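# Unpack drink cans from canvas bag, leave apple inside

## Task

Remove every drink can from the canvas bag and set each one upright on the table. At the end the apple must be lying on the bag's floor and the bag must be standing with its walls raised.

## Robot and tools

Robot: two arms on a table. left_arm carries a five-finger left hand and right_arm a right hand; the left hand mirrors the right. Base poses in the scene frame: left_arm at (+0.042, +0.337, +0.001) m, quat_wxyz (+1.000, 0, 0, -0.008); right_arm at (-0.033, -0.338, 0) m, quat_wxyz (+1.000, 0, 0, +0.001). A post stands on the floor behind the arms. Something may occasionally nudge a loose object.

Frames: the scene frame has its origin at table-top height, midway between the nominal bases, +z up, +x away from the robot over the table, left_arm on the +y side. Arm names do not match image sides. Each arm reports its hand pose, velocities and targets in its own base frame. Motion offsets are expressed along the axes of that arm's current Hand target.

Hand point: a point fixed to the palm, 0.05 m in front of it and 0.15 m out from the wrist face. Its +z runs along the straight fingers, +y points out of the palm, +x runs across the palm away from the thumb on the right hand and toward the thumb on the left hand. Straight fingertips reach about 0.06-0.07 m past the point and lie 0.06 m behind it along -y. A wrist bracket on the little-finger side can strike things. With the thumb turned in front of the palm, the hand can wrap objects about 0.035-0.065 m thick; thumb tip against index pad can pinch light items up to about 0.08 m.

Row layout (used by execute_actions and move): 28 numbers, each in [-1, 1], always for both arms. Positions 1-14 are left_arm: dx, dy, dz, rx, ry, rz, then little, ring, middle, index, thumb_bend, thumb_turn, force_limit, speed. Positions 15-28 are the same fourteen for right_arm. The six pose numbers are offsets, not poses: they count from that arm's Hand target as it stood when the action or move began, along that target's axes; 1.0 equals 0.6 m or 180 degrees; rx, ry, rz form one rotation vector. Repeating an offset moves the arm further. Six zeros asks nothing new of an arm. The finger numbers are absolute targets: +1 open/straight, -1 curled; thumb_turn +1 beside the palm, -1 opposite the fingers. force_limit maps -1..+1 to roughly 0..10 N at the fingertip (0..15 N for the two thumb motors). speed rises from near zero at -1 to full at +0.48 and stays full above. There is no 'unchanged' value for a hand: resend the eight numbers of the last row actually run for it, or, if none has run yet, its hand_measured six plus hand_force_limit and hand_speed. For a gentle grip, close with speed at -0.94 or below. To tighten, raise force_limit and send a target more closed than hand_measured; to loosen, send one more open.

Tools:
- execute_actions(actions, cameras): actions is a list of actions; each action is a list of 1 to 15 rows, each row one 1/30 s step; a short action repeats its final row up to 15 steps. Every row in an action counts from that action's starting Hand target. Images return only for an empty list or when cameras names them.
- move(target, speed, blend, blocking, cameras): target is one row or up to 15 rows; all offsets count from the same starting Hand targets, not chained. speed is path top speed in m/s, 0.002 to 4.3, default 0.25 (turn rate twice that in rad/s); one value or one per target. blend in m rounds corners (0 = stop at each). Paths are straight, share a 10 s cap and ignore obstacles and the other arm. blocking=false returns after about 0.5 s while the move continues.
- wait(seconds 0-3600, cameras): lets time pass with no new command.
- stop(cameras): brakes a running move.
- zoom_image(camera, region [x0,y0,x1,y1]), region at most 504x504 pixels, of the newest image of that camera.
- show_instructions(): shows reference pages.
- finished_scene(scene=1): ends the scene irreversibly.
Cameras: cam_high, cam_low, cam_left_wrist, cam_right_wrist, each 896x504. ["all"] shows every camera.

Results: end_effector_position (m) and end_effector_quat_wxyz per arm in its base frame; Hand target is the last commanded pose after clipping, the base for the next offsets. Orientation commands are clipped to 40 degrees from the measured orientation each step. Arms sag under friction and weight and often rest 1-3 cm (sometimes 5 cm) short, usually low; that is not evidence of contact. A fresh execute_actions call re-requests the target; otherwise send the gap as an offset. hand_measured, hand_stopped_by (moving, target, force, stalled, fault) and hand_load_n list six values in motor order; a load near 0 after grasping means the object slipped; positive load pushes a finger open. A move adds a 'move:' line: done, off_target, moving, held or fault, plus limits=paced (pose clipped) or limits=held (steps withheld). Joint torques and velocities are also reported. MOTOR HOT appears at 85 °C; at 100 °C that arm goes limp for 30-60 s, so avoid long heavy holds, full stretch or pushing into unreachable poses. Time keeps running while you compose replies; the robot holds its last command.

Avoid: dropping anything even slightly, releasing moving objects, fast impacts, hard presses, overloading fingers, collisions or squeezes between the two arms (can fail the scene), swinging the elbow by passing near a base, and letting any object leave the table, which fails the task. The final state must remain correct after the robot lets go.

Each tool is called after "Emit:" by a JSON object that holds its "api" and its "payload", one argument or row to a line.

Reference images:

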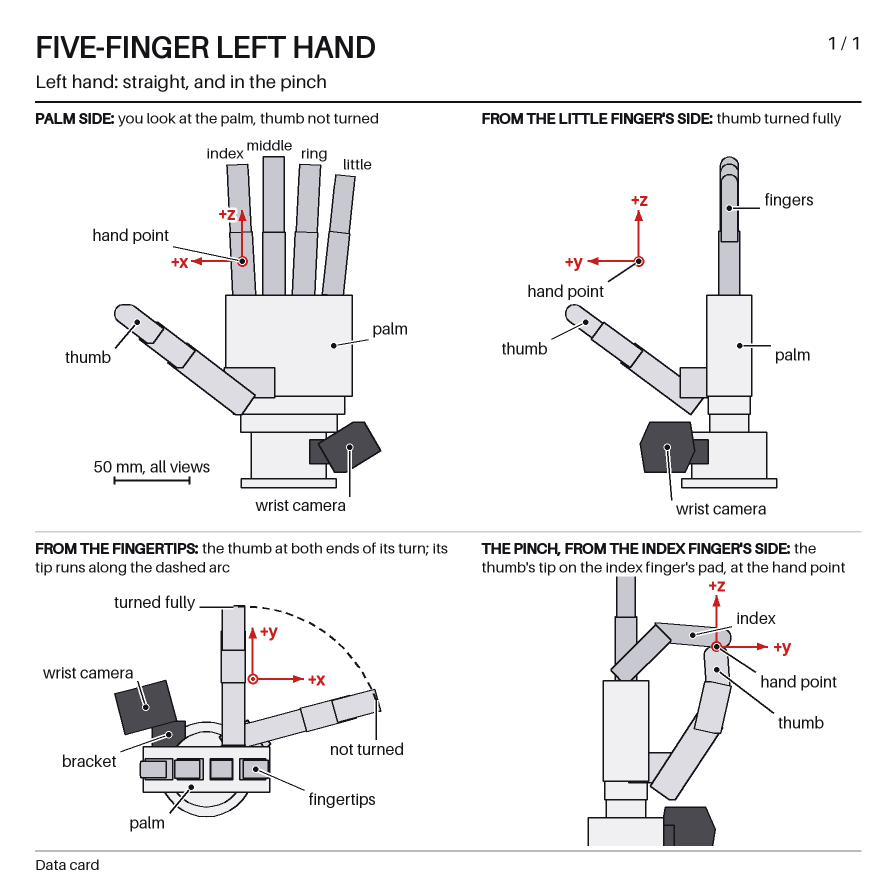

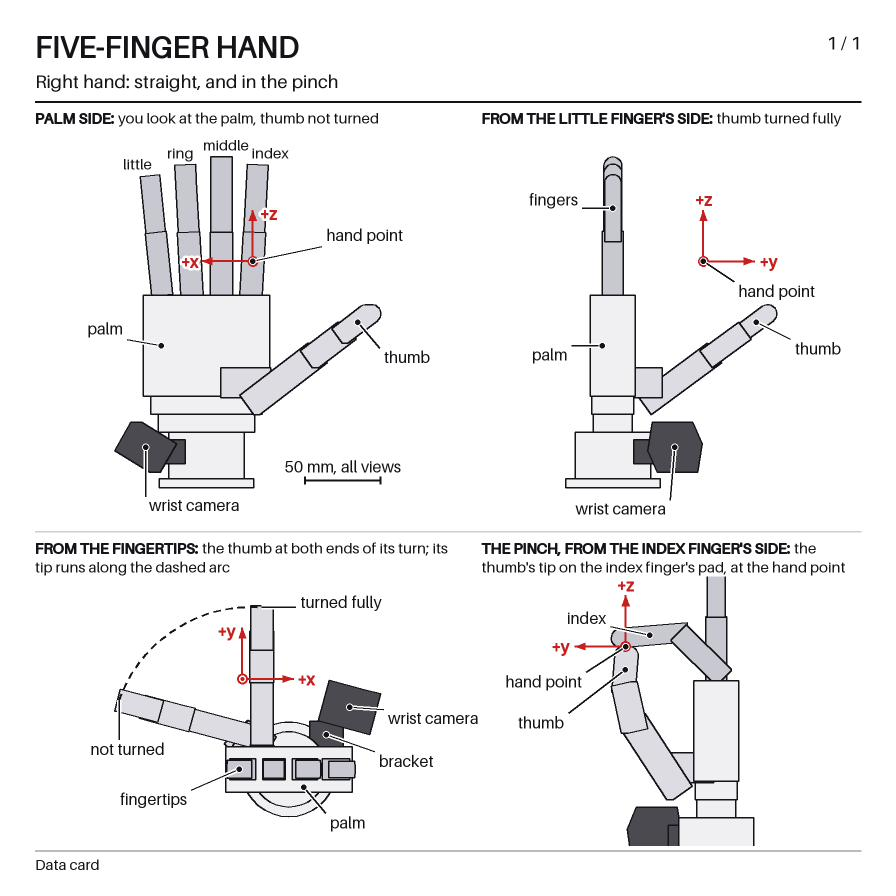

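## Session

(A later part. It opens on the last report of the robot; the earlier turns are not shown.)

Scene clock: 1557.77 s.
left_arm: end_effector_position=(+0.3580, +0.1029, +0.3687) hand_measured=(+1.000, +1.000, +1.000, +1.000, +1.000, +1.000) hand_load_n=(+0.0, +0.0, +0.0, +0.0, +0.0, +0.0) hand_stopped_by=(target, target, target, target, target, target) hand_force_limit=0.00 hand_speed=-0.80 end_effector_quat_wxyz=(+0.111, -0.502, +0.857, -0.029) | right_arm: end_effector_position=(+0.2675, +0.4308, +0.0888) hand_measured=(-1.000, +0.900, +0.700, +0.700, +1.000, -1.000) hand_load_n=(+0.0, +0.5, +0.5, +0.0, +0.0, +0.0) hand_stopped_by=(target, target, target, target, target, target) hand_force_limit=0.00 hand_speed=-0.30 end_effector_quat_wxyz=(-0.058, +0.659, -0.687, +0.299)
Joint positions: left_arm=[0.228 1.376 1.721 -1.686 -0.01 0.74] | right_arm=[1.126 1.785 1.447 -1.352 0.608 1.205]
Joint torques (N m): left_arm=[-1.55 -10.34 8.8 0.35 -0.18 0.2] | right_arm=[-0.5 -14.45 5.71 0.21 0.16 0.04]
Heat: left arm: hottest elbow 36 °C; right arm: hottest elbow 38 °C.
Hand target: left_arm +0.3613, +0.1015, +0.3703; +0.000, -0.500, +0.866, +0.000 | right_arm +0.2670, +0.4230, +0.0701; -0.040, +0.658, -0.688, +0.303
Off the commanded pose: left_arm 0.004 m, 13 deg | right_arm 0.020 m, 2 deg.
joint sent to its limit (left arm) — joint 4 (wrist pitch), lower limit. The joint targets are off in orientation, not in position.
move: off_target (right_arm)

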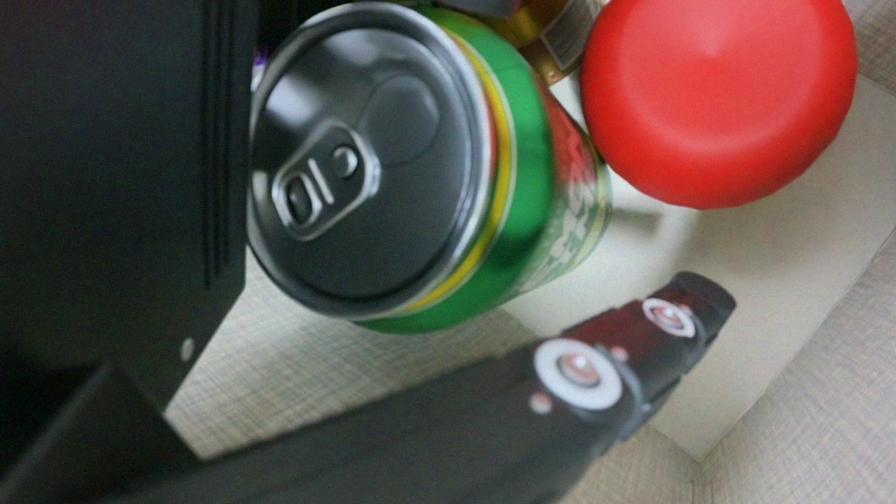

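Emit:
{"api": "execute_actions", "payload": {
  "actions": [
    [[0,0,0,0,0,0,1,1,1,1,1,1,0,-0.8,0,0,0,0,0,0,-1,0.9,0.7,0.7,0.0,-1,-0.5,-0.85]]
  ],
  "cameras": ["cam_right_wrist"]
}}

Emit:
{"api": "wait", "payload": {
  "seconds": 1,
  "cameras": ["cam_right_wrist","cam_high"]
}}

Scene clock: 1566.67 s.
left_arm: end_effector_position=(+0.3580, +0.1029, +0.3687) hand_measured=(+1.000, +1.000, +1.000, +1.000, +1.000, +1.000) hand_load_n=(+0.0, +0.0, +0.0, +0.0, +0.0, +0.0) hand_stopped_by=(target, target, target, target, target, target) hand_force_limit=0.00 hand_speed=-0.80 end_effector_quat_wxyz=(+0.111, -0.502, +0.857, -0.029) | right_arm: end_effector_position=(+0.2675, +0.4308, +0.0888) hand_measured=(-1.000, +0.900, +0.700, +0.700, +0.450, -1.000) hand_load_n=(+0.0, +1.0, +0.5, +0.0, +3.5, +0.0) hand_stopped_by=(target, target, target, target, force, target) hand_force_limit=-0.50 hand_speed=-0.85 end_effector_quat_wxyz=(-0.058, +0.659, -0.687, +0.299)
Joint positions: left_arm=[0.228 1.376 1.721 -1.686 -0.01 0.74] | right_arm=[1.126 1.785 1.447 -1.352 0.608 1.205]
Joint torques (N m): left_arm=[-1.38 -9.93 8.75 0.29 -0.21 0.19] | right_arm=[-0.5 -14.51 5.72 0.18 0.16 0.04]
Heat: left arm: hottest elbow 36 °C; right arm: hottest elbow 37 °C.
Hand target: left_arm +0.3613, +0.1015, +0.3703; +0.000, -0.500, +0.866, +0.000 | right_arm +0.2670, +0.4230, +0.0701; -0.040, +0.658, -0.688, +0.303
Off the commanded pose: left_arm 0.004 m, 13 deg | right_arm 0.020 m, 2 deg.
joint sent to its limit (left arm) — joint 4 (wrist pitch), lower limit. The joint targets are off in orientation, not in position.

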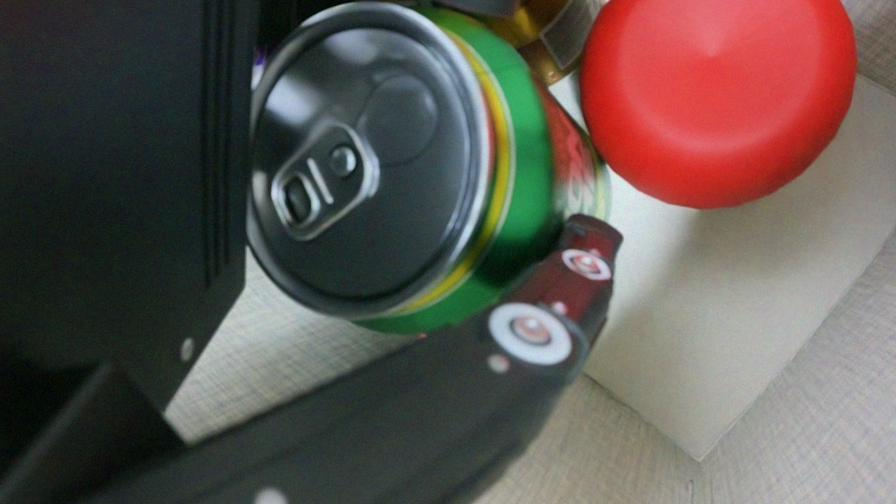

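Scene clock: 1567.67 s.
left_arm: end_effector_position=(+0.3580, +0.1029, +0.3687) hand_measured=(+1.000, +1.000, +1.000, +1.000, +1.000, +1.000) hand_load_n=(+0.0, +0.0, +0.0, +0.0, +0.0, +0.0) hand_stopped_by=(target, target, target, target, target, target) hand_force_limit=0.00 hand_speed=-0.80 end_effector_quat_wxyz=(+0.111, -0.502, +0.857, -0.029) | right_arm: end_effector_position=(+0.2675, +0.4308, +0.0888) hand_measured=(-1.000, +0.900, +0.700, +0.700, +0.450, -1.000) hand_load_n=(+0.0, +0.5, +0.5, +0.0, +3.5, +0.5) hand_stopped_by=(target, target, target, target, force, target) hand_force_limit=-0.50 hand_speed=-0.85 end_effector_quat_wxyz=(-0.058, +0.659, -0.687, +0.299)
Joint positions: left_arm=[0.228 1.376 1.721 -1.686 -0.01 0.74] | right_arm=[1.126 1.785 1.447 -1.352 0.608 1.205]
Joint torques (N m): left_arm=[-1.26 -10.05 8.84 0.28 -0.18 0.2] | right_arm=[-0.5 -14.51 5.75 0.23 0.16 0.04]
Heat: left arm: hottest elbow 36 °C; right arm: hottest elbow 37 °C.
Hand target: left_arm +0.3613, +0.1015, +0.3703; +0.000, -0.500, +0.866, +0.000 | right_arm +0.2670, +0.4230, +0.0701; -0.040, +0.658, -0.688, +0.303
Off the commanded pose: left_arm 0.004 m, 13 deg | right_arm 0.020 m, 2 deg.
wait: 1.00 s; at rest by 0.17 s
Images, in order (width x height): cam_high 896x504, cam_right_wrist 896x504.

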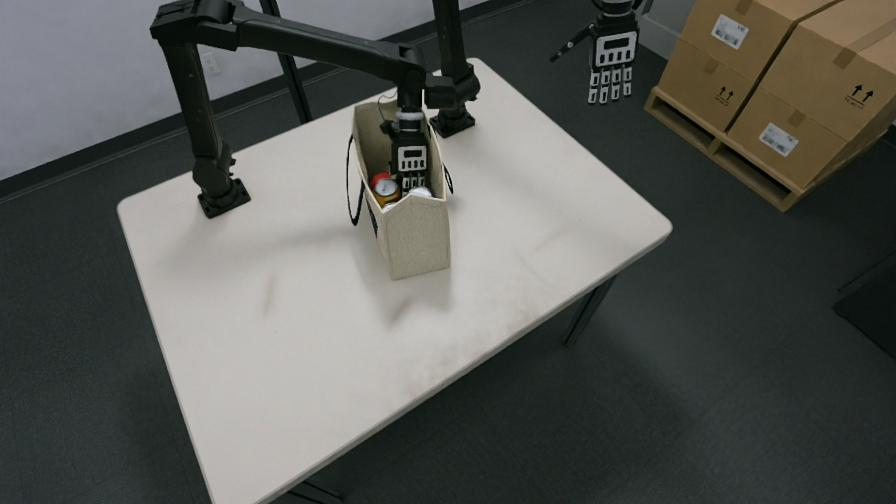

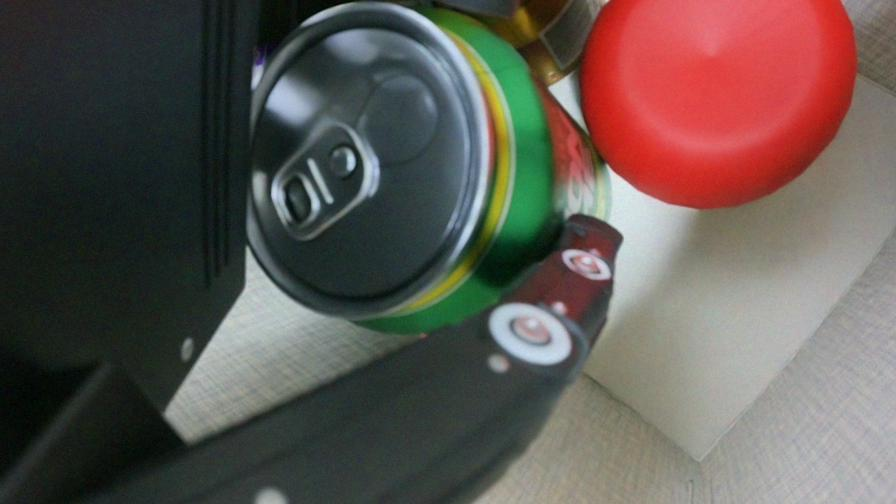

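Emit:
{"api": "execute_actions", "payload": {
  "actions": [
    [[0,0,0,0,0,0,1,1,1,1,1,1,0,-0.8,0,0,0,0,0,0,-1,0.9,0.3,0.3,-0.1,-1,0,-0.85]]
  ]
}}

Emit:
{"api": "wait", "payload": {
  "seconds": 1,
  "cameras": ["cam_right_wrist"]
}}

Scene clock: 1574.70 s.
left_arm: end_effector_position=(+0.3580, +0.1029, +0.3687) hand_measured=(+1.000, +1.000, +1.000, +1.000, +1.000, +1.000) hand_load_n=(+0.0, +0.0, +0.0, +0.0, +0.0, +0.0) hand_stopped_by=(target, target, target, target, target, target) hand_force_limit=0.00 hand_speed=-0.80 end_effector_quat_wxyz=(+0.111, -0.502, +0.857, -0.029) | right_arm: end_effector_position=(+0.2689, +0.4303, +0.0888) hand_measured=(-1.000, +0.900, +0.494, +0.522, +0.436, -1.000) hand_load_n=(+0.0, +0.0, +6.0, +4.0, +18.0, +1.5) hand_stopped_by=(target, target, force, force, force, target) hand_force_limit=0.00 hand_speed=-0.85 end_effector_quat_wxyz=(-0.059, +0.658, -0.689, +0.299)
Joint positions: left_arm=[0.228 1.376 1.721 -1.686 -0.01 0.74] | right_arm=[1.124 1.785 1.447 -1.352 0.61 1.207]
Joint torques (N m): left_arm=[-1.26 -9.88 8.72 0.36 -0.2 0.2] | right_arm=[-0.26 -14.51 5.72 0.18 0.1 0.02]
Heat: left arm: hottest elbow 36 °C; right arm: hottest elbow 37 °C.
Hand target: left_arm +0.3613, +0.1015, +0.3703; +0.000, -0.500, +0.866, +0.000 | right_arm +0.2670, +0.4230, +0.0701; -0.040, +0.658, -0.688, +0.303
Off the commanded pose: left_arm 0.004 m, 13 deg | right_arm 0.020 m, 2 deg.
joint sent to its limit (left arm) — joint 4 (wrist pitch), lower limit. The joint targets are off in orientation, not in position.

Scene clock: 1575.70 s.
left_arm: end_effector_position=(+0.3580, +0.1029, +0.3687) hand_measured=(+1.000, +1.000, +1.000, +1.000, +1.000, +1.000) hand_load_n=(+0.0, +0.0, +0.0, +0.0, +0.0, +0.0) hand_stopped_by=(target, target, target, target, target, target) hand_force_limit=0.00 hand_speed=-0.80 end_effector_quat_wxyz=(+0.111, -0.502, +0.857, -0.029) | right_arm: end_effector_position=(+0.2689, +0.4303, +0.0888) hand_measured=(-1.000, +0.900, +0.494, +0.522, +0.436, -1.000) hand_load_n=(+0.0, +0.0, +6.0, +4.0, +18.0, +1.5) hand_stopped_by=(target, target, force, force, force, target) hand_force_limit=0.00 hand_speed=-0.85 end_effector_quat_wxyz=(-0.059, +0.658, -0.689, +0.299)
Joint positions: left_arm=[0.228 1.376 1.721 -1.686 -0.01 0.74] | right_arm=[1.124 1.785 1.447 -1.352 0.61 1.207]
Joint torques (N m): left_arm=[-1.55 -9.76 8.75 0.28 -0.18 0.21] | right_arm=[-0.32 -14.62 5.74 0.18 0.1 0.02]
Heat: left arm: hottest elbow 36 °C; right arm: hottest elbow 37 °C.
Hand target: left_arm +0.3613, +0.1015, +0.3703; +0.000, -0.500, +0.866, +0.000 | right_arm +0.2670, +0.4230, +0.0701; -0.040, +0.658, -0.688, +0.303
Off the commanded pose: left_arm 0.004 m, 13 deg | right_arm 0.020 m, 2 deg.
wait: 1.00 s; at rest by 0.17 s

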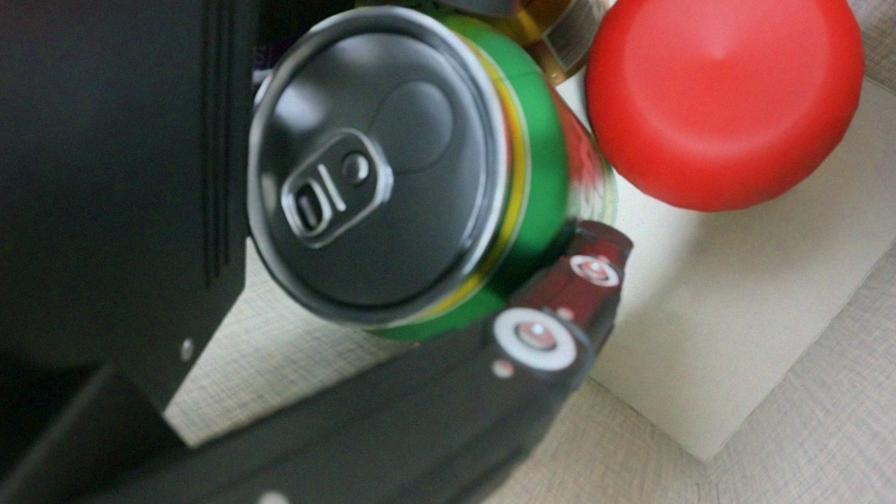

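Emit:
{"api": "execute_actions", "payload": {
  "actions": [
    [[0,0,0,0,0,0,1,1,1,1,1,1,0,-0.8,0,0,0,0,0,0,-1,0.9,0.505,0.53,0.442,-1,0,-0.85]]
  ]
}}

Scene clock: 1581.50 s.
left_arm: end_effector_position=(+0.3580, +0.1029, +0.3687) hand_measured=(+1.000, +1.000, +1.000, +1.000, +1.000, +1.000) hand_load_n=(+0.5, +0.5, +0.0, +0.0, +0.0, +0.0) hand_stopped_by=(target, target, target, target, target, target) hand_force_limit=0.00 hand_speed=-0.80 end_effector_quat_wxyz=(+0.111, -0.502, +0.857, -0.029) | right_arm: end_effector_position=(+0.2689, +0.4303, +0.0888) hand_measured=(-1.000, +0.900, +0.506, +0.530, +0.446, -1.000) hand_load_n=(+0.0, +0.0, +3.5, +2.5, +15.5, +1.5) hand_stopped_by=(target, target, target, target, force, target) hand_force_limit=0.00 hand_speed=-0.85 end_effector_quat_wxyz=(-0.059, +0.658, -0.689, +0.299)
Joint positions: left_arm=[0.228 1.376 1.721 -1.686 -0.01 0.74] | right_arm=[1.124 1.785 1.447 -1.352 0.61 1.207]
Joint torques (N m): left_arm=[-1.2 -10.17 8.87 0.28 -0.2 0.21] | right_arm=[-0.32 -14.56 5.74 0.18 0.1 0.01]
Heat: left arm: hottest elbow 36 °C; right arm: hottest elbow 37 °C.
Hand target: left_arm +0.3613, +0.1015, +0.3703; +0.000, -0.500, +0.866, +0.000 | right_arm +0.2670, +0.4230, +0.0701; -0.040, +0.658, -0.688, +0.303
Off the commanded pose: left_arm 0.004 m, 13 deg | right_arm 0.020 m, 2 deg.
joint sent to its limit (left arm) — joint 4 (wrist pitch), lower limit. The joint targets are off in orientation, not in position.

Emit:
{"api": "move", "payload": {
  "target": [
    [0,0,0,0,0,0,1,1,1,1,1,1,0,-0.8,-0.0073,-0.0408,-0.0448,0,0,0,-1,0.9,0.505,0.53,0.442,-1,0,-0.85],
    [0,0,0,0,0,0,1,1,1,1,1,1,0,-0.8,0.0212,-0.08,-0.1127,0,0,0,-1,0.9,0.505,0.53,0.442,-1,0,-0.85]
  ],
  "cameras": ["cam_high","cam_right_wrist"],
  "speed": 0.04,
  "blend": 0.01
}}

Emit:
{"api": "zoom_image", "payload": {
  "camera": "cam_high",
  "region": [360, 120, 460, 220]
}}

Scene clock: 1598.63 s.
left_arm: end_effector_position=(+0.3580, +0.1029, +0.3687) hand_measured=(+1.000, +1.000, +1.000, +1.000, +1.000, +1.000) hand_load_n=(+0.0, +0.0, +0.0, +0.0, +0.0, +0.0) hand_stopped_by=(target, target, target, target, target, target) hand_force_limit=0.00 hand_speed=-0.80 end_effector_quat_wxyz=(+0.111, -0.502, +0.857, -0.029) | right_arm: end_effector_position=(+0.2672, +0.4278, +0.1199) hand_measured=(-1.000, +0.900, +0.506, +0.530, +0.446, -1.000) hand_load_n=(+0.0, +1.0, +2.5, +3.0, +15.5, +3.0) hand_stopped_by=(target, target, target, target, force, target) hand_force_limit=0.00 hand_speed=-0.85 end_effector_quat_wxyz=(-0.016, +0.664, -0.679, +0.311)
Joint positions: left_arm=[0.228 1.376 1.721 -1.686 -0.01 0.74] | right_arm=[1.122 1.819 1.572 -1.535 0.603 1.21]
Joint torques (N m): left_arm=[-1.38 -9.58 8.76 0.27 -0.19 0.18] | right_arm=[-0.5 -19.66 11.49 -0.94 0.38 -0.09]
Heat: left arm: hottest elbow 37 °C; right arm: hottest elbow 36 °C.
Hand target: left_arm +0.3613, +0.1015, +0.3703; +0.000, -0.500, +0.866, +0.000 | right_arm +0.2769, +0.4383, +0.1521; -0.040, +0.658, -0.688, +0.303
Off the commanded pose: left_arm 0.004 m, 13 deg | right_arm 0.035 m, 3 deg.
joint sent to its limit (left arm) — joint 4 (wrist pitch), lower limit. The joint targets are off in orientation, not in position.
move: off_target (right_arm)

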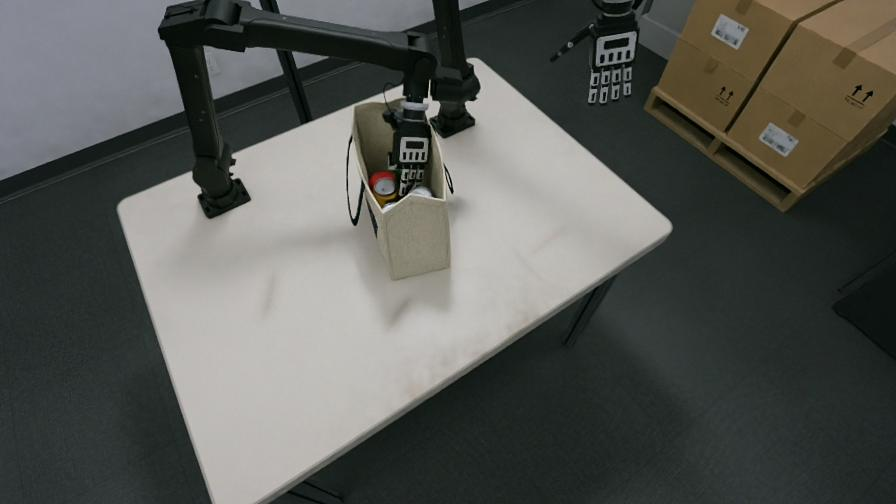

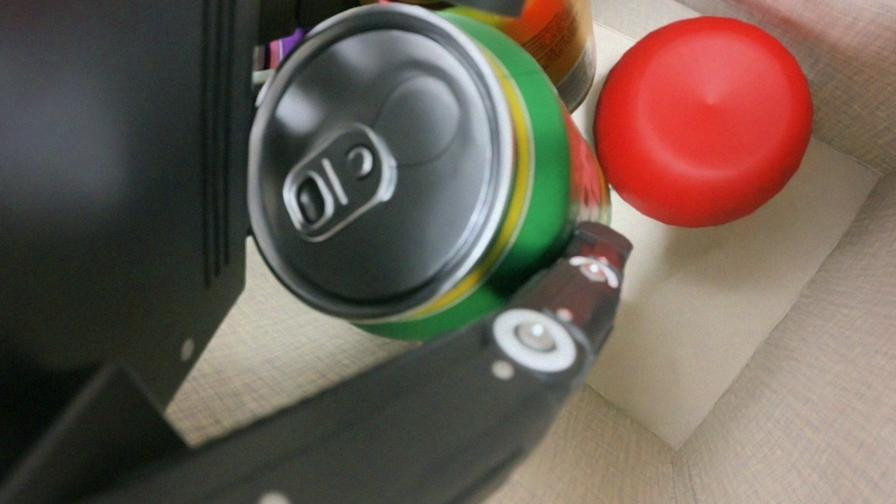

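Scaled by 5.040 from the camera's image (finer frame: 1280x720).

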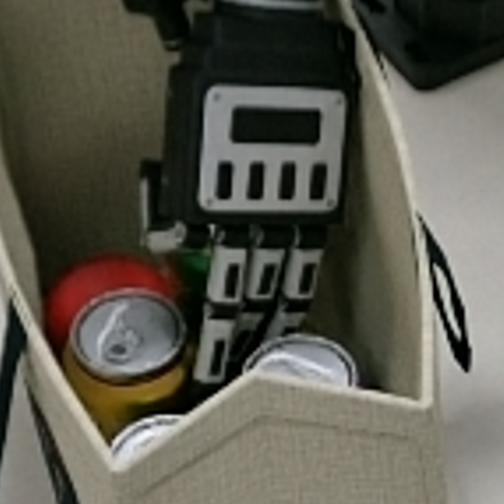

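Emit:
{"api": "move", "payload": {
  "target": [0,0,0,0,0,0,1,1,1,1,1,1,0,-0.8,0.0456,-0.0626,-0.1085,0,0,0,-1,0.9,0.505,0.53,0.442,-1,0,-0.85],
  "cameras": ["cam_high","cam_right_wrist"],
  "speed": 0.06
}}

Scene clock: 1611.53 s.
left_arm: end_effector_position=(+0.3580, +0.1029, +0.3687) hand_measured=(+1.000, +1.000, +1.000, +1.000, +1.000, +1.000) hand_load_n=(+0.0, +0.0, +0.0, +0.0, -0.5, +0.0) hand_stopped_by=(target, target, target, target, target, target) hand_force_limit=0.00 hand_speed=-0.80 end_effector_quat_wxyz=(+0.111, -0.502, +0.857, -0.029) | right_arm: end_effector_position=(+0.2674, +0.4306, +0.1974) hand_measured=(-1.000, +0.900, +0.506, +0.530, +0.446, -1.000) hand_load_n=(+0.0, +0.0, +2.0, +3.0, +15.5, +2.5) hand_stopped_by=(target, target, target, target, force, target) hand_force_limit=0.00 hand_speed=-0.85 end_effector_quat_wxyz=(-0.030, +0.668, -0.679, +0.303)
Joint positions: left_arm=[0.228 1.376 1.721 -1.686 -0.01 0.74] | right_arm=[1.122 1.769 1.713 -1.687 0.598 1.193]
Joint torques (N m): left_arm=[-1.44 -10.17 8.69 0.29 -0.19 0.2] | right_arm=[-0.67 -19.31 12.16 -0.54 0.45 -0.23]
Heat: left arm: hottest elbow 37 °C; right arm: hottest elbow 39 °C.
Hand target: left_arm +0.3613, +0.1015, +0.3703; +0.000, -0.500, +0.866, +0.000 | right_arm +0.2769, +0.4384, +0.2322; -0.040, +0.658, -0.688, +0.303
Off the commanded pose: left_arm 0.004 m, 13 deg | right_arm 0.037 m, 2 deg.
joint sent to its limit (left arm) — joint 4 (wrist pitch), lower limit. The joint targets are off in orientation, not in position.
joint sent to its limit (right arm) — joint 4 (wrist pitch), lower limit. The joint targets still meet the commanded pose.
move: off_target (right_arm)

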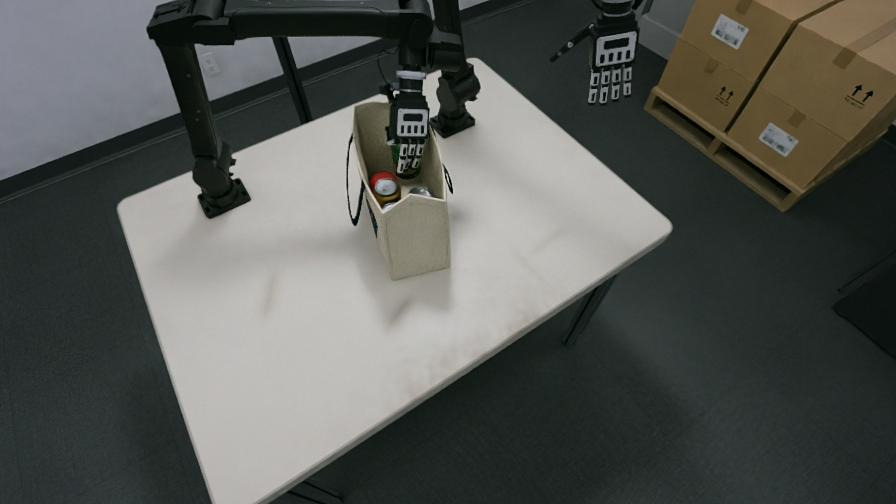

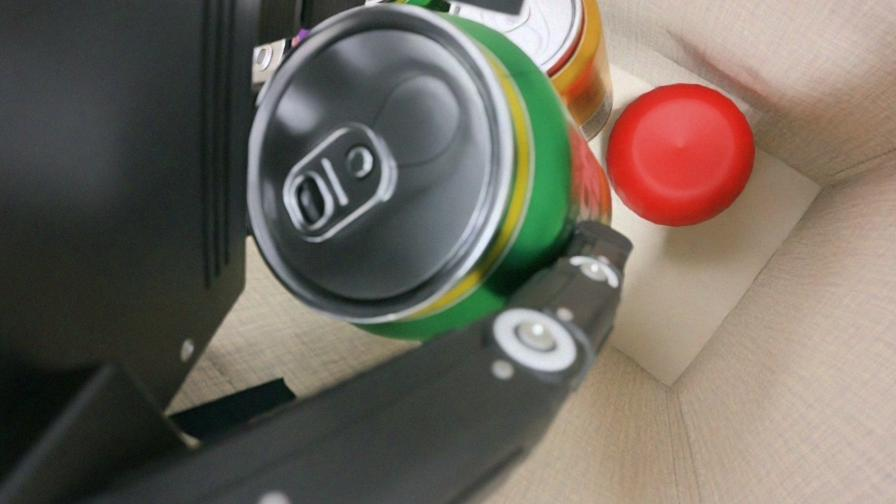

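Emit:
{"api": "move", "payload": {
  "target": [0,0,0,0,0,0,1,1,1,1,1,1,0,-0.8,0.0969,-0.1331,-0.2306,0,0,0,-1,0.9,0.505,0.53,0.442,-1,0,-0.85],
  "cameras": ["cam_high","cam_low","cam_right_wrist"],
  "speed": 0.08
}}

Scene clock: 1635.10 s.
left_arm: end_effector_position=(+0.3580, +0.1029, +0.3687) hand_measured=(+1.000, +1.000, +1.000, +1.000, +1.000, +1.000) hand_load_n=(+0.0, +0.0, +0.0, +0.0, +0.0, +0.0) hand_stopped_by=(target, target, target, target, target, target) hand_force_limit=0.00 hand_speed=-0.80 end_effector_quat_wxyz=(+0.111, -0.502, +0.857, -0.029) | right_arm: end_effector_position=(+0.2725, +0.4387, +0.3612) hand_measured=(-1.000, +0.900, +0.506, +0.530, +0.446, -1.000) hand_load_n=(+0.0, +0.0, +2.5, +2.0, +15.0, +2.0) hand_stopped_by=(target, target, target, target, force, target) hand_force_limit=0.00 hand_speed=-0.85 end_effector_quat_wxyz=(-0.171, +0.696, -0.649, +0.255)
Joint positions: left_arm=[0.228 1.376 1.721 -1.686 -0.01 0.74] | right_arm=[1.119 1.609 1.938 -1.695 0.594 0.986]
Joint torques (N m): left_arm=[-1.61 -10.29 8.75 0.28 -0.19 0.2] | right_arm=[-0.26 -16.91 12.79 0.29 0.62 -0.13]
Heat: left arm: hottest elbow 37 °C; right arm: hottest elbow 44 °C.
Hand target: left_arm +0.3613, +0.1015, +0.3703; +0.000, -0.500, +0.866, +0.000 | right_arm +0.2770, +0.4386, +0.4019; -0.040, +0.658, -0.688, +0.303
Off the commanded pose: left_arm 0.004 m, 13 deg | right_arm 0.041 m, 17 deg.
joint sent to its limit (left arm) — joint 4 (wrist pitch), lower limit. The joint targets are off in orientation, not in position.
joint sent to its limit (right arm) — joint 4 (wrist pitch), lower limit. The joint targets are off in orientation, not in position.
move: off_target (right_arm)

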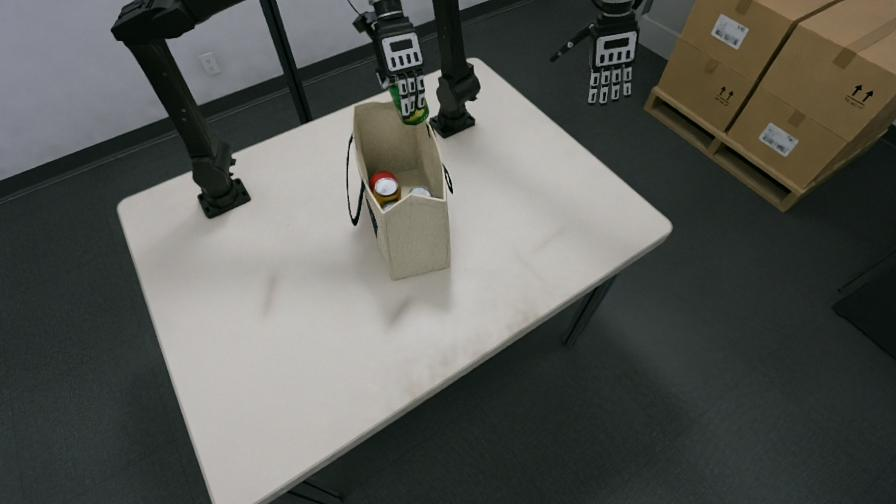

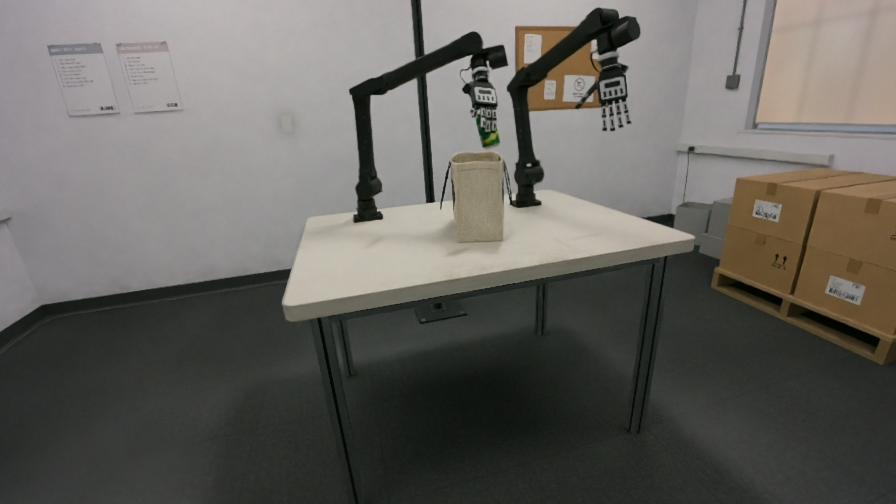

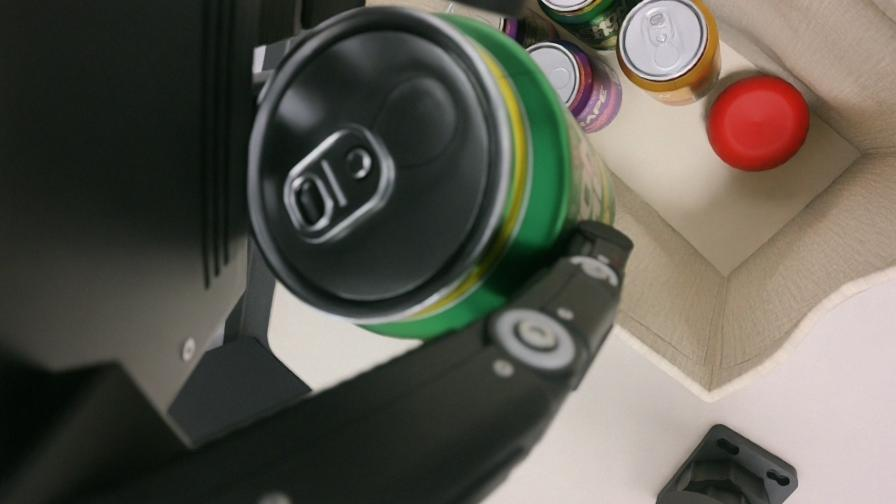

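Emit:
{"api": "move", "payload": {
  "target": [
    [0,0,0,0,0,0,1,1,1,1,1,1,0,-0.8,0.0171,-0.0235,-0.0407,0,0,0,-1,0.9,0.505,0.53,0.442,-1,0,-0.85],
    [0,0,0,0,0,0,1,1,1,1,1,1,0,-0.8,0.5389,-0.324,0.3521,-0.095,0.1305,0.2261,-1,0.9,0.505,0.53,0.442,-1,0,-0.85]
  ],
  "cameras": ["cam_high","cam_low","cam_right_wrist"],
  "speed": 0.12,
  "blend": 0.01
}}

Scene clock: 1663.23 s.
left_arm: end_effector_position=(+0.3580, +0.1029, +0.3687) hand_measured=(+1.000, +1.000, +1.000, +1.000, +1.000, +1.000) hand_load_n=(+0.0, +0.0, +0.0, +0.0, +0.0, +0.0) hand_stopped_by=(target, target, target, target, target, target) hand_force_limit=0.00 hand_speed=-0.80 end_effector_quat_wxyz=(+0.111, -0.502, +0.857, -0.029) | right_arm: end_effector_position=(+0.4963, +0.0700, +0.3997) hand_measured=(-1.000, +0.900, +0.506, +0.530, +0.446, -1.000) hand_load_n=(+0.0, +0.0, +2.5, +2.0, +15.5, +2.0) hand_stopped_by=(target, target, target, target, force, target) hand_force_limit=0.00 hand_speed=-0.85 end_effector_quat_wxyz=(+0.080, -0.359, +0.875, -0.313)
Joint positions: left_arm=[0.228 1.376 1.721 -1.686 -0.01 0.74] | right_arm=[0.251 1.547 1.959 -1.697 0.602 0.953]
Joint torques (N m): left_arm=[-1.55 -9.82 8.85 0.18 -0.17 0.2] | right_arm=[0.03 -13.8 12.9 0.49 0.57 -0.08]
Heat: left arm: hottest elbow 37 °C; right arm: hottest elbow 48 °C.
Hand target: left_arm +0.3613, +0.1015, +0.3703; +0.000, -0.500, +0.866, +0.000 | right_arm +0.5019, +0.0706, +0.4325; -0.091, -0.305, +0.902, -0.292
Off the commanded pose: left_arm 0.004 m, 13 deg | right_arm 0.033 m, 21 deg.
joint sent to its limit (left arm) — joint 4 (wrist pitch), lower limit. The joint targets are off in orientation, not in position.
joint sent to its limit (right arm) — joint 4 (wrist pitch), lower limit. The joint targets are off in orientation, not in position.
move: off_target (right_arm)

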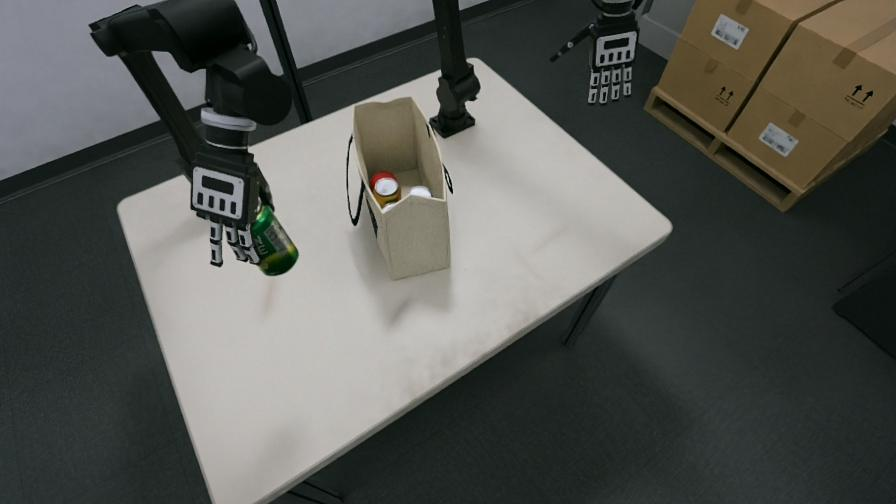

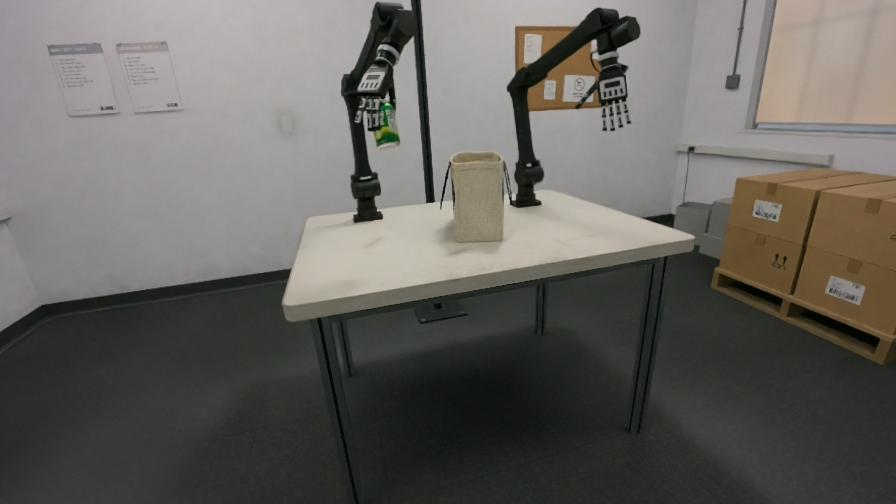

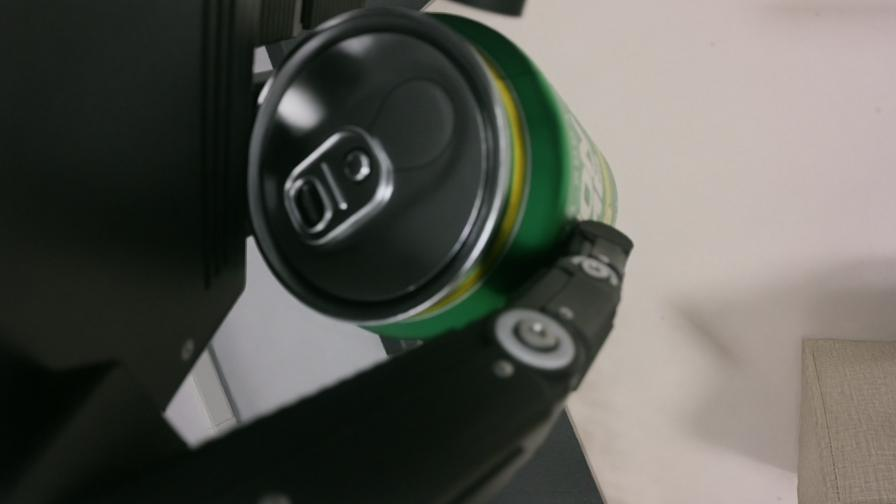

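Emit:
{"api": "move", "payload": {
  "target": [0,0,0,0,0,0,1,1,1,1,1,1,0,-0.8,-0.1781,0.2447,0.4239,0,0,0,-1,0.9,0.505,0.53,0.442,-1,0,-0.85],
  "cameras": ["cam_high","cam_low","cam_right_wrist"],
  "speed": 0.12
}}

Scene clock: 1681.07 s.
left_arm: end_effector_position=(+0.3580, +0.1029, +0.3687) hand_measured=(+1.000, +1.000, +1.000, +1.000, +1.000, +1.000) hand_load_n=(+0.0, +0.0, +0.0, +0.0, +0.0, +0.0) hand_stopped_by=(target, target, target, target, target, target) hand_force_limit=0.00 hand_speed=-0.80 end_effector_quat_wxyz=(+0.111, -0.502, +0.857, -0.029) | right_arm: end_effector_position=(+0.4987, +0.0714, +0.1124) hand_measured=(-1.000, +0.900, +0.506, +0.530, +0.446, -1.000) hand_load_n=(+0.0, +0.0, +3.0, +2.0, +15.5, +3.0) hand_stopped_by=(target, target, target, target, force, target) hand_force_limit=0.00 hand_speed=-0.85 end_effector_quat_wxyz=(-0.102, -0.312, +0.899, -0.289)
Joint positions: left_arm=[0.228 1.376 1.721 -1.686 -0.01 0.74] | right_arm=[0.251 1.8 1.529 -1.48 0.6 1.209]
Joint torques (N m): left_arm=[-1.44 -10.05 8.85 0.31 -0.2 0.21] | right_arm=[0.03 -18.32 7.38 0.12 0.48 0.02]
Heat: left arm: hottest elbow 37 °C; right arm: hottest elbow 48 °C.
Hand target: left_arm +0.3613, +0.1015, +0.3703; +0.000, -0.500, +0.866, +0.000 | right_arm +0.5019, +0.0701, +0.1200; -0.091, -0.305, +0.902, -0.292
Off the commanded pose: left_arm 0.004 m, 13 deg | right_arm 0.008 m, 2 deg.
joint sent to its limit (left arm) — joint 4 (wrist pitch), lower limit. The joint targets are off in orientation, not in position.
move: done

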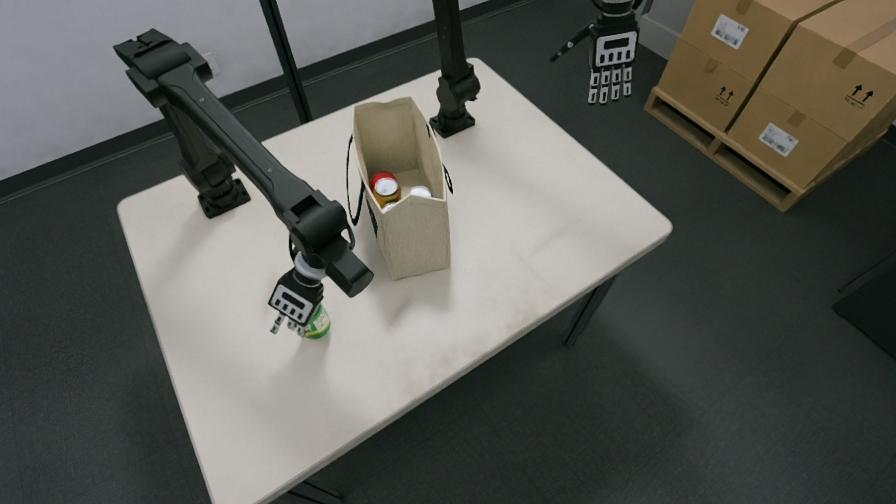

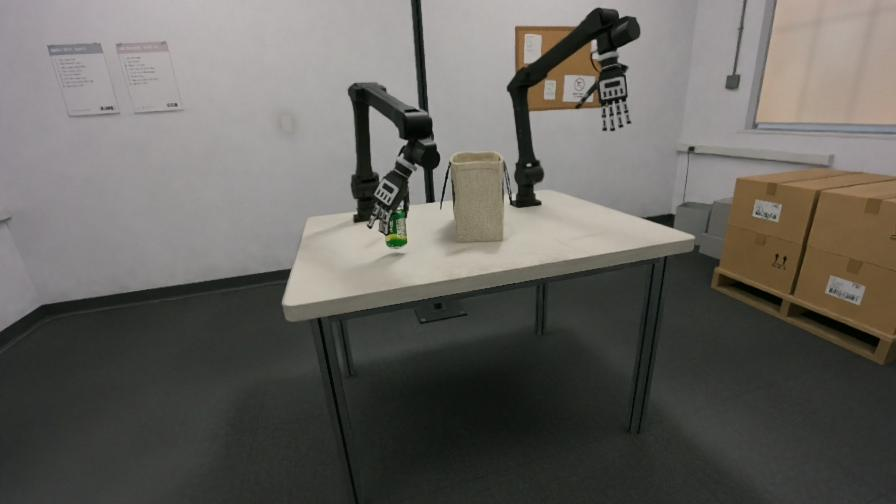

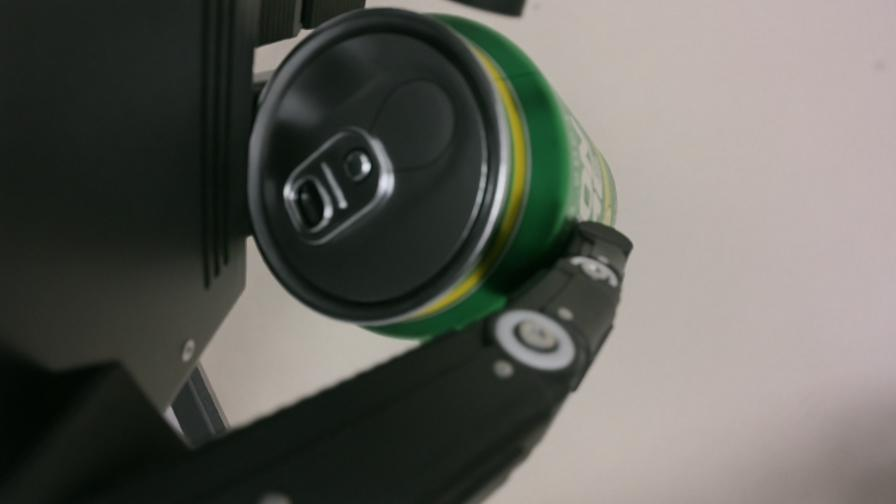

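Emit:
{"api": "zoom_image", "payload": {
  "camera": "cam_low",
  "region": [350, 190, 450, 270]
}}

Emit:
{"api": "zoom_image", "payload": {
  "camera": "cam_high",
  "region": [250, 270, 360, 360]
}}

Scaled by 5.040 from the camera's image (finer frame: 1280x720).

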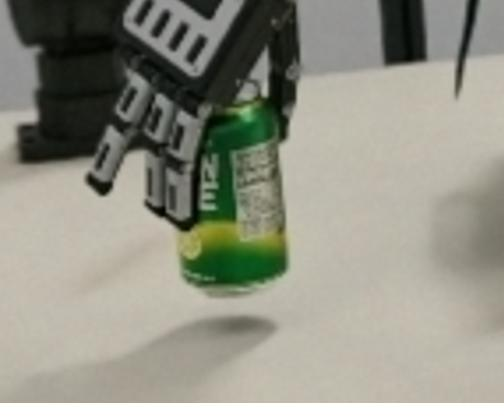

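Scaled by 4.582 from the camera's image (finer frame: 1280x720).

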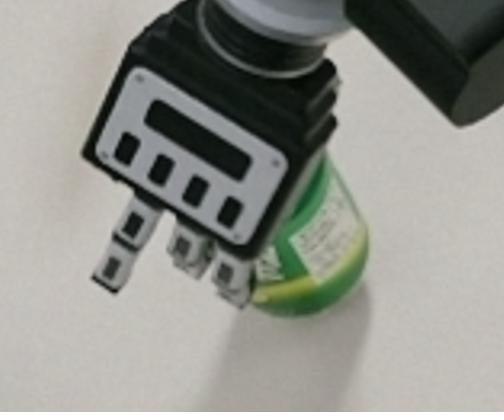

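Emit:
{"api": "move", "payload": {
  "target": [0,0,0,0,0,0,1,1,1,1,1,1,0,-0.8,-0.0137,0.0188,0.0326,0,0,0,-1,0.9,0.505,0.53,0.442,-1,0,-0.85],
  "cameras": ["cam_low"],
  "speed": 0.04
}}

Emit:
{"api": "zoom_image", "payload": {
  "camera": "cam_low",
  "region": [350, 190, 450, 270]
}}

Scene clock: 1710.37 s.
left_arm: end_effector_position=(+0.3580, +0.1029, +0.3687) hand_measured=(+1.000, +1.000, +1.000, +1.000, +1.000, +1.000) hand_load_n=(+0.0, +0.0, +0.0, +0.0, +0.0, +0.0) hand_stopped_by=(target, target, target, target, target, target) hand_force_limit=0.00 hand_speed=-0.80 end_effector_quat_wxyz=(+0.111, -0.502, +0.857, -0.029) | right_arm: end_effector_position=(+0.5000, +0.0717, +0.0942) hand_measured=(-1.000, +0.900, +0.506, +0.530, +0.446, -1.000) hand_load_n=(+0.0, -0.5, +2.5, +2.0, +15.0, +2.5) hand_stopped_by=(target, target, target, target, force, target) hand_force_limit=0.00 hand_speed=-0.85 end_effector_quat_wxyz=(-0.096, -0.310, +0.900, -0.289)
Joint positions: left_arm=[0.228 1.376 1.721 -1.686 -0.01 0.74] | right_arm=[0.251 1.808 1.492 -1.421 0.6 1.209]
Joint torques (N m): left_arm=[-1.73 -9.99 8.8 0.27 -0.2 0.22] | right_arm=[-0.09 -17.26 7.08 0.16 0.49 0.02]
Heat: left arm: hottest elbow 37 °C; right arm: hottest elbow 44 °C.
Hand target: left_arm +0.3613, +0.1015, +0.3703; +0.000, -0.500, +0.866, +0.000 | right_arm +0.5019, +0.0701, +0.0961; -0.091, -0.305, +0.902, -0.292
Off the commanded pose: left_arm 0.004 m, 13 deg | right_arm 0.003 m, 1 deg.
joint sent to its limit (left arm) — joint 4 (wrist pitch), lower limit. The joint targets are off in orientation, not in position.
move: done

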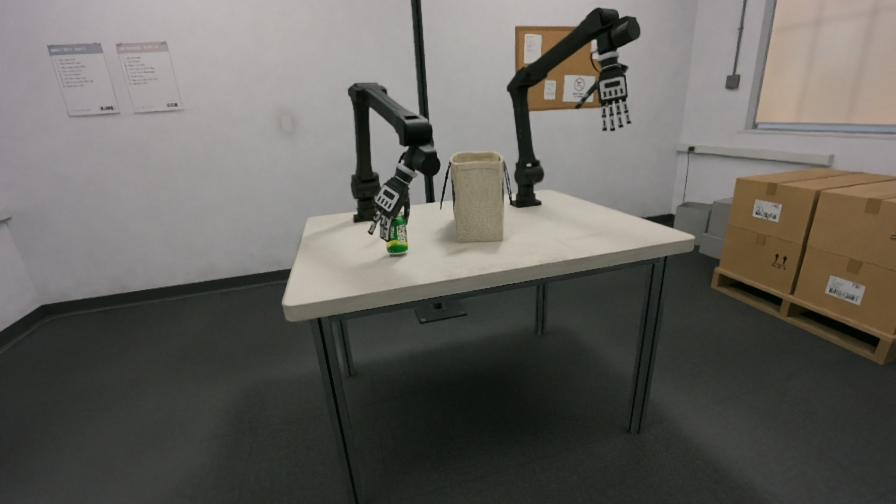

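Scaled by 5.040 from the camera's image (finer frame: 1280x720).

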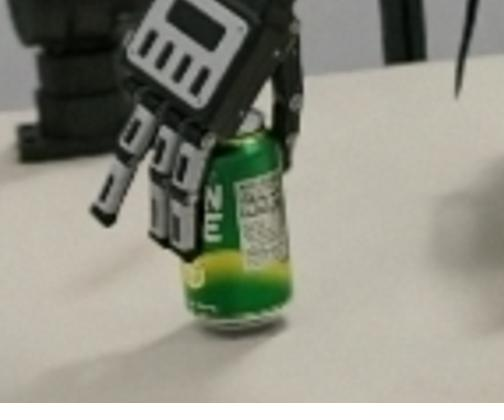

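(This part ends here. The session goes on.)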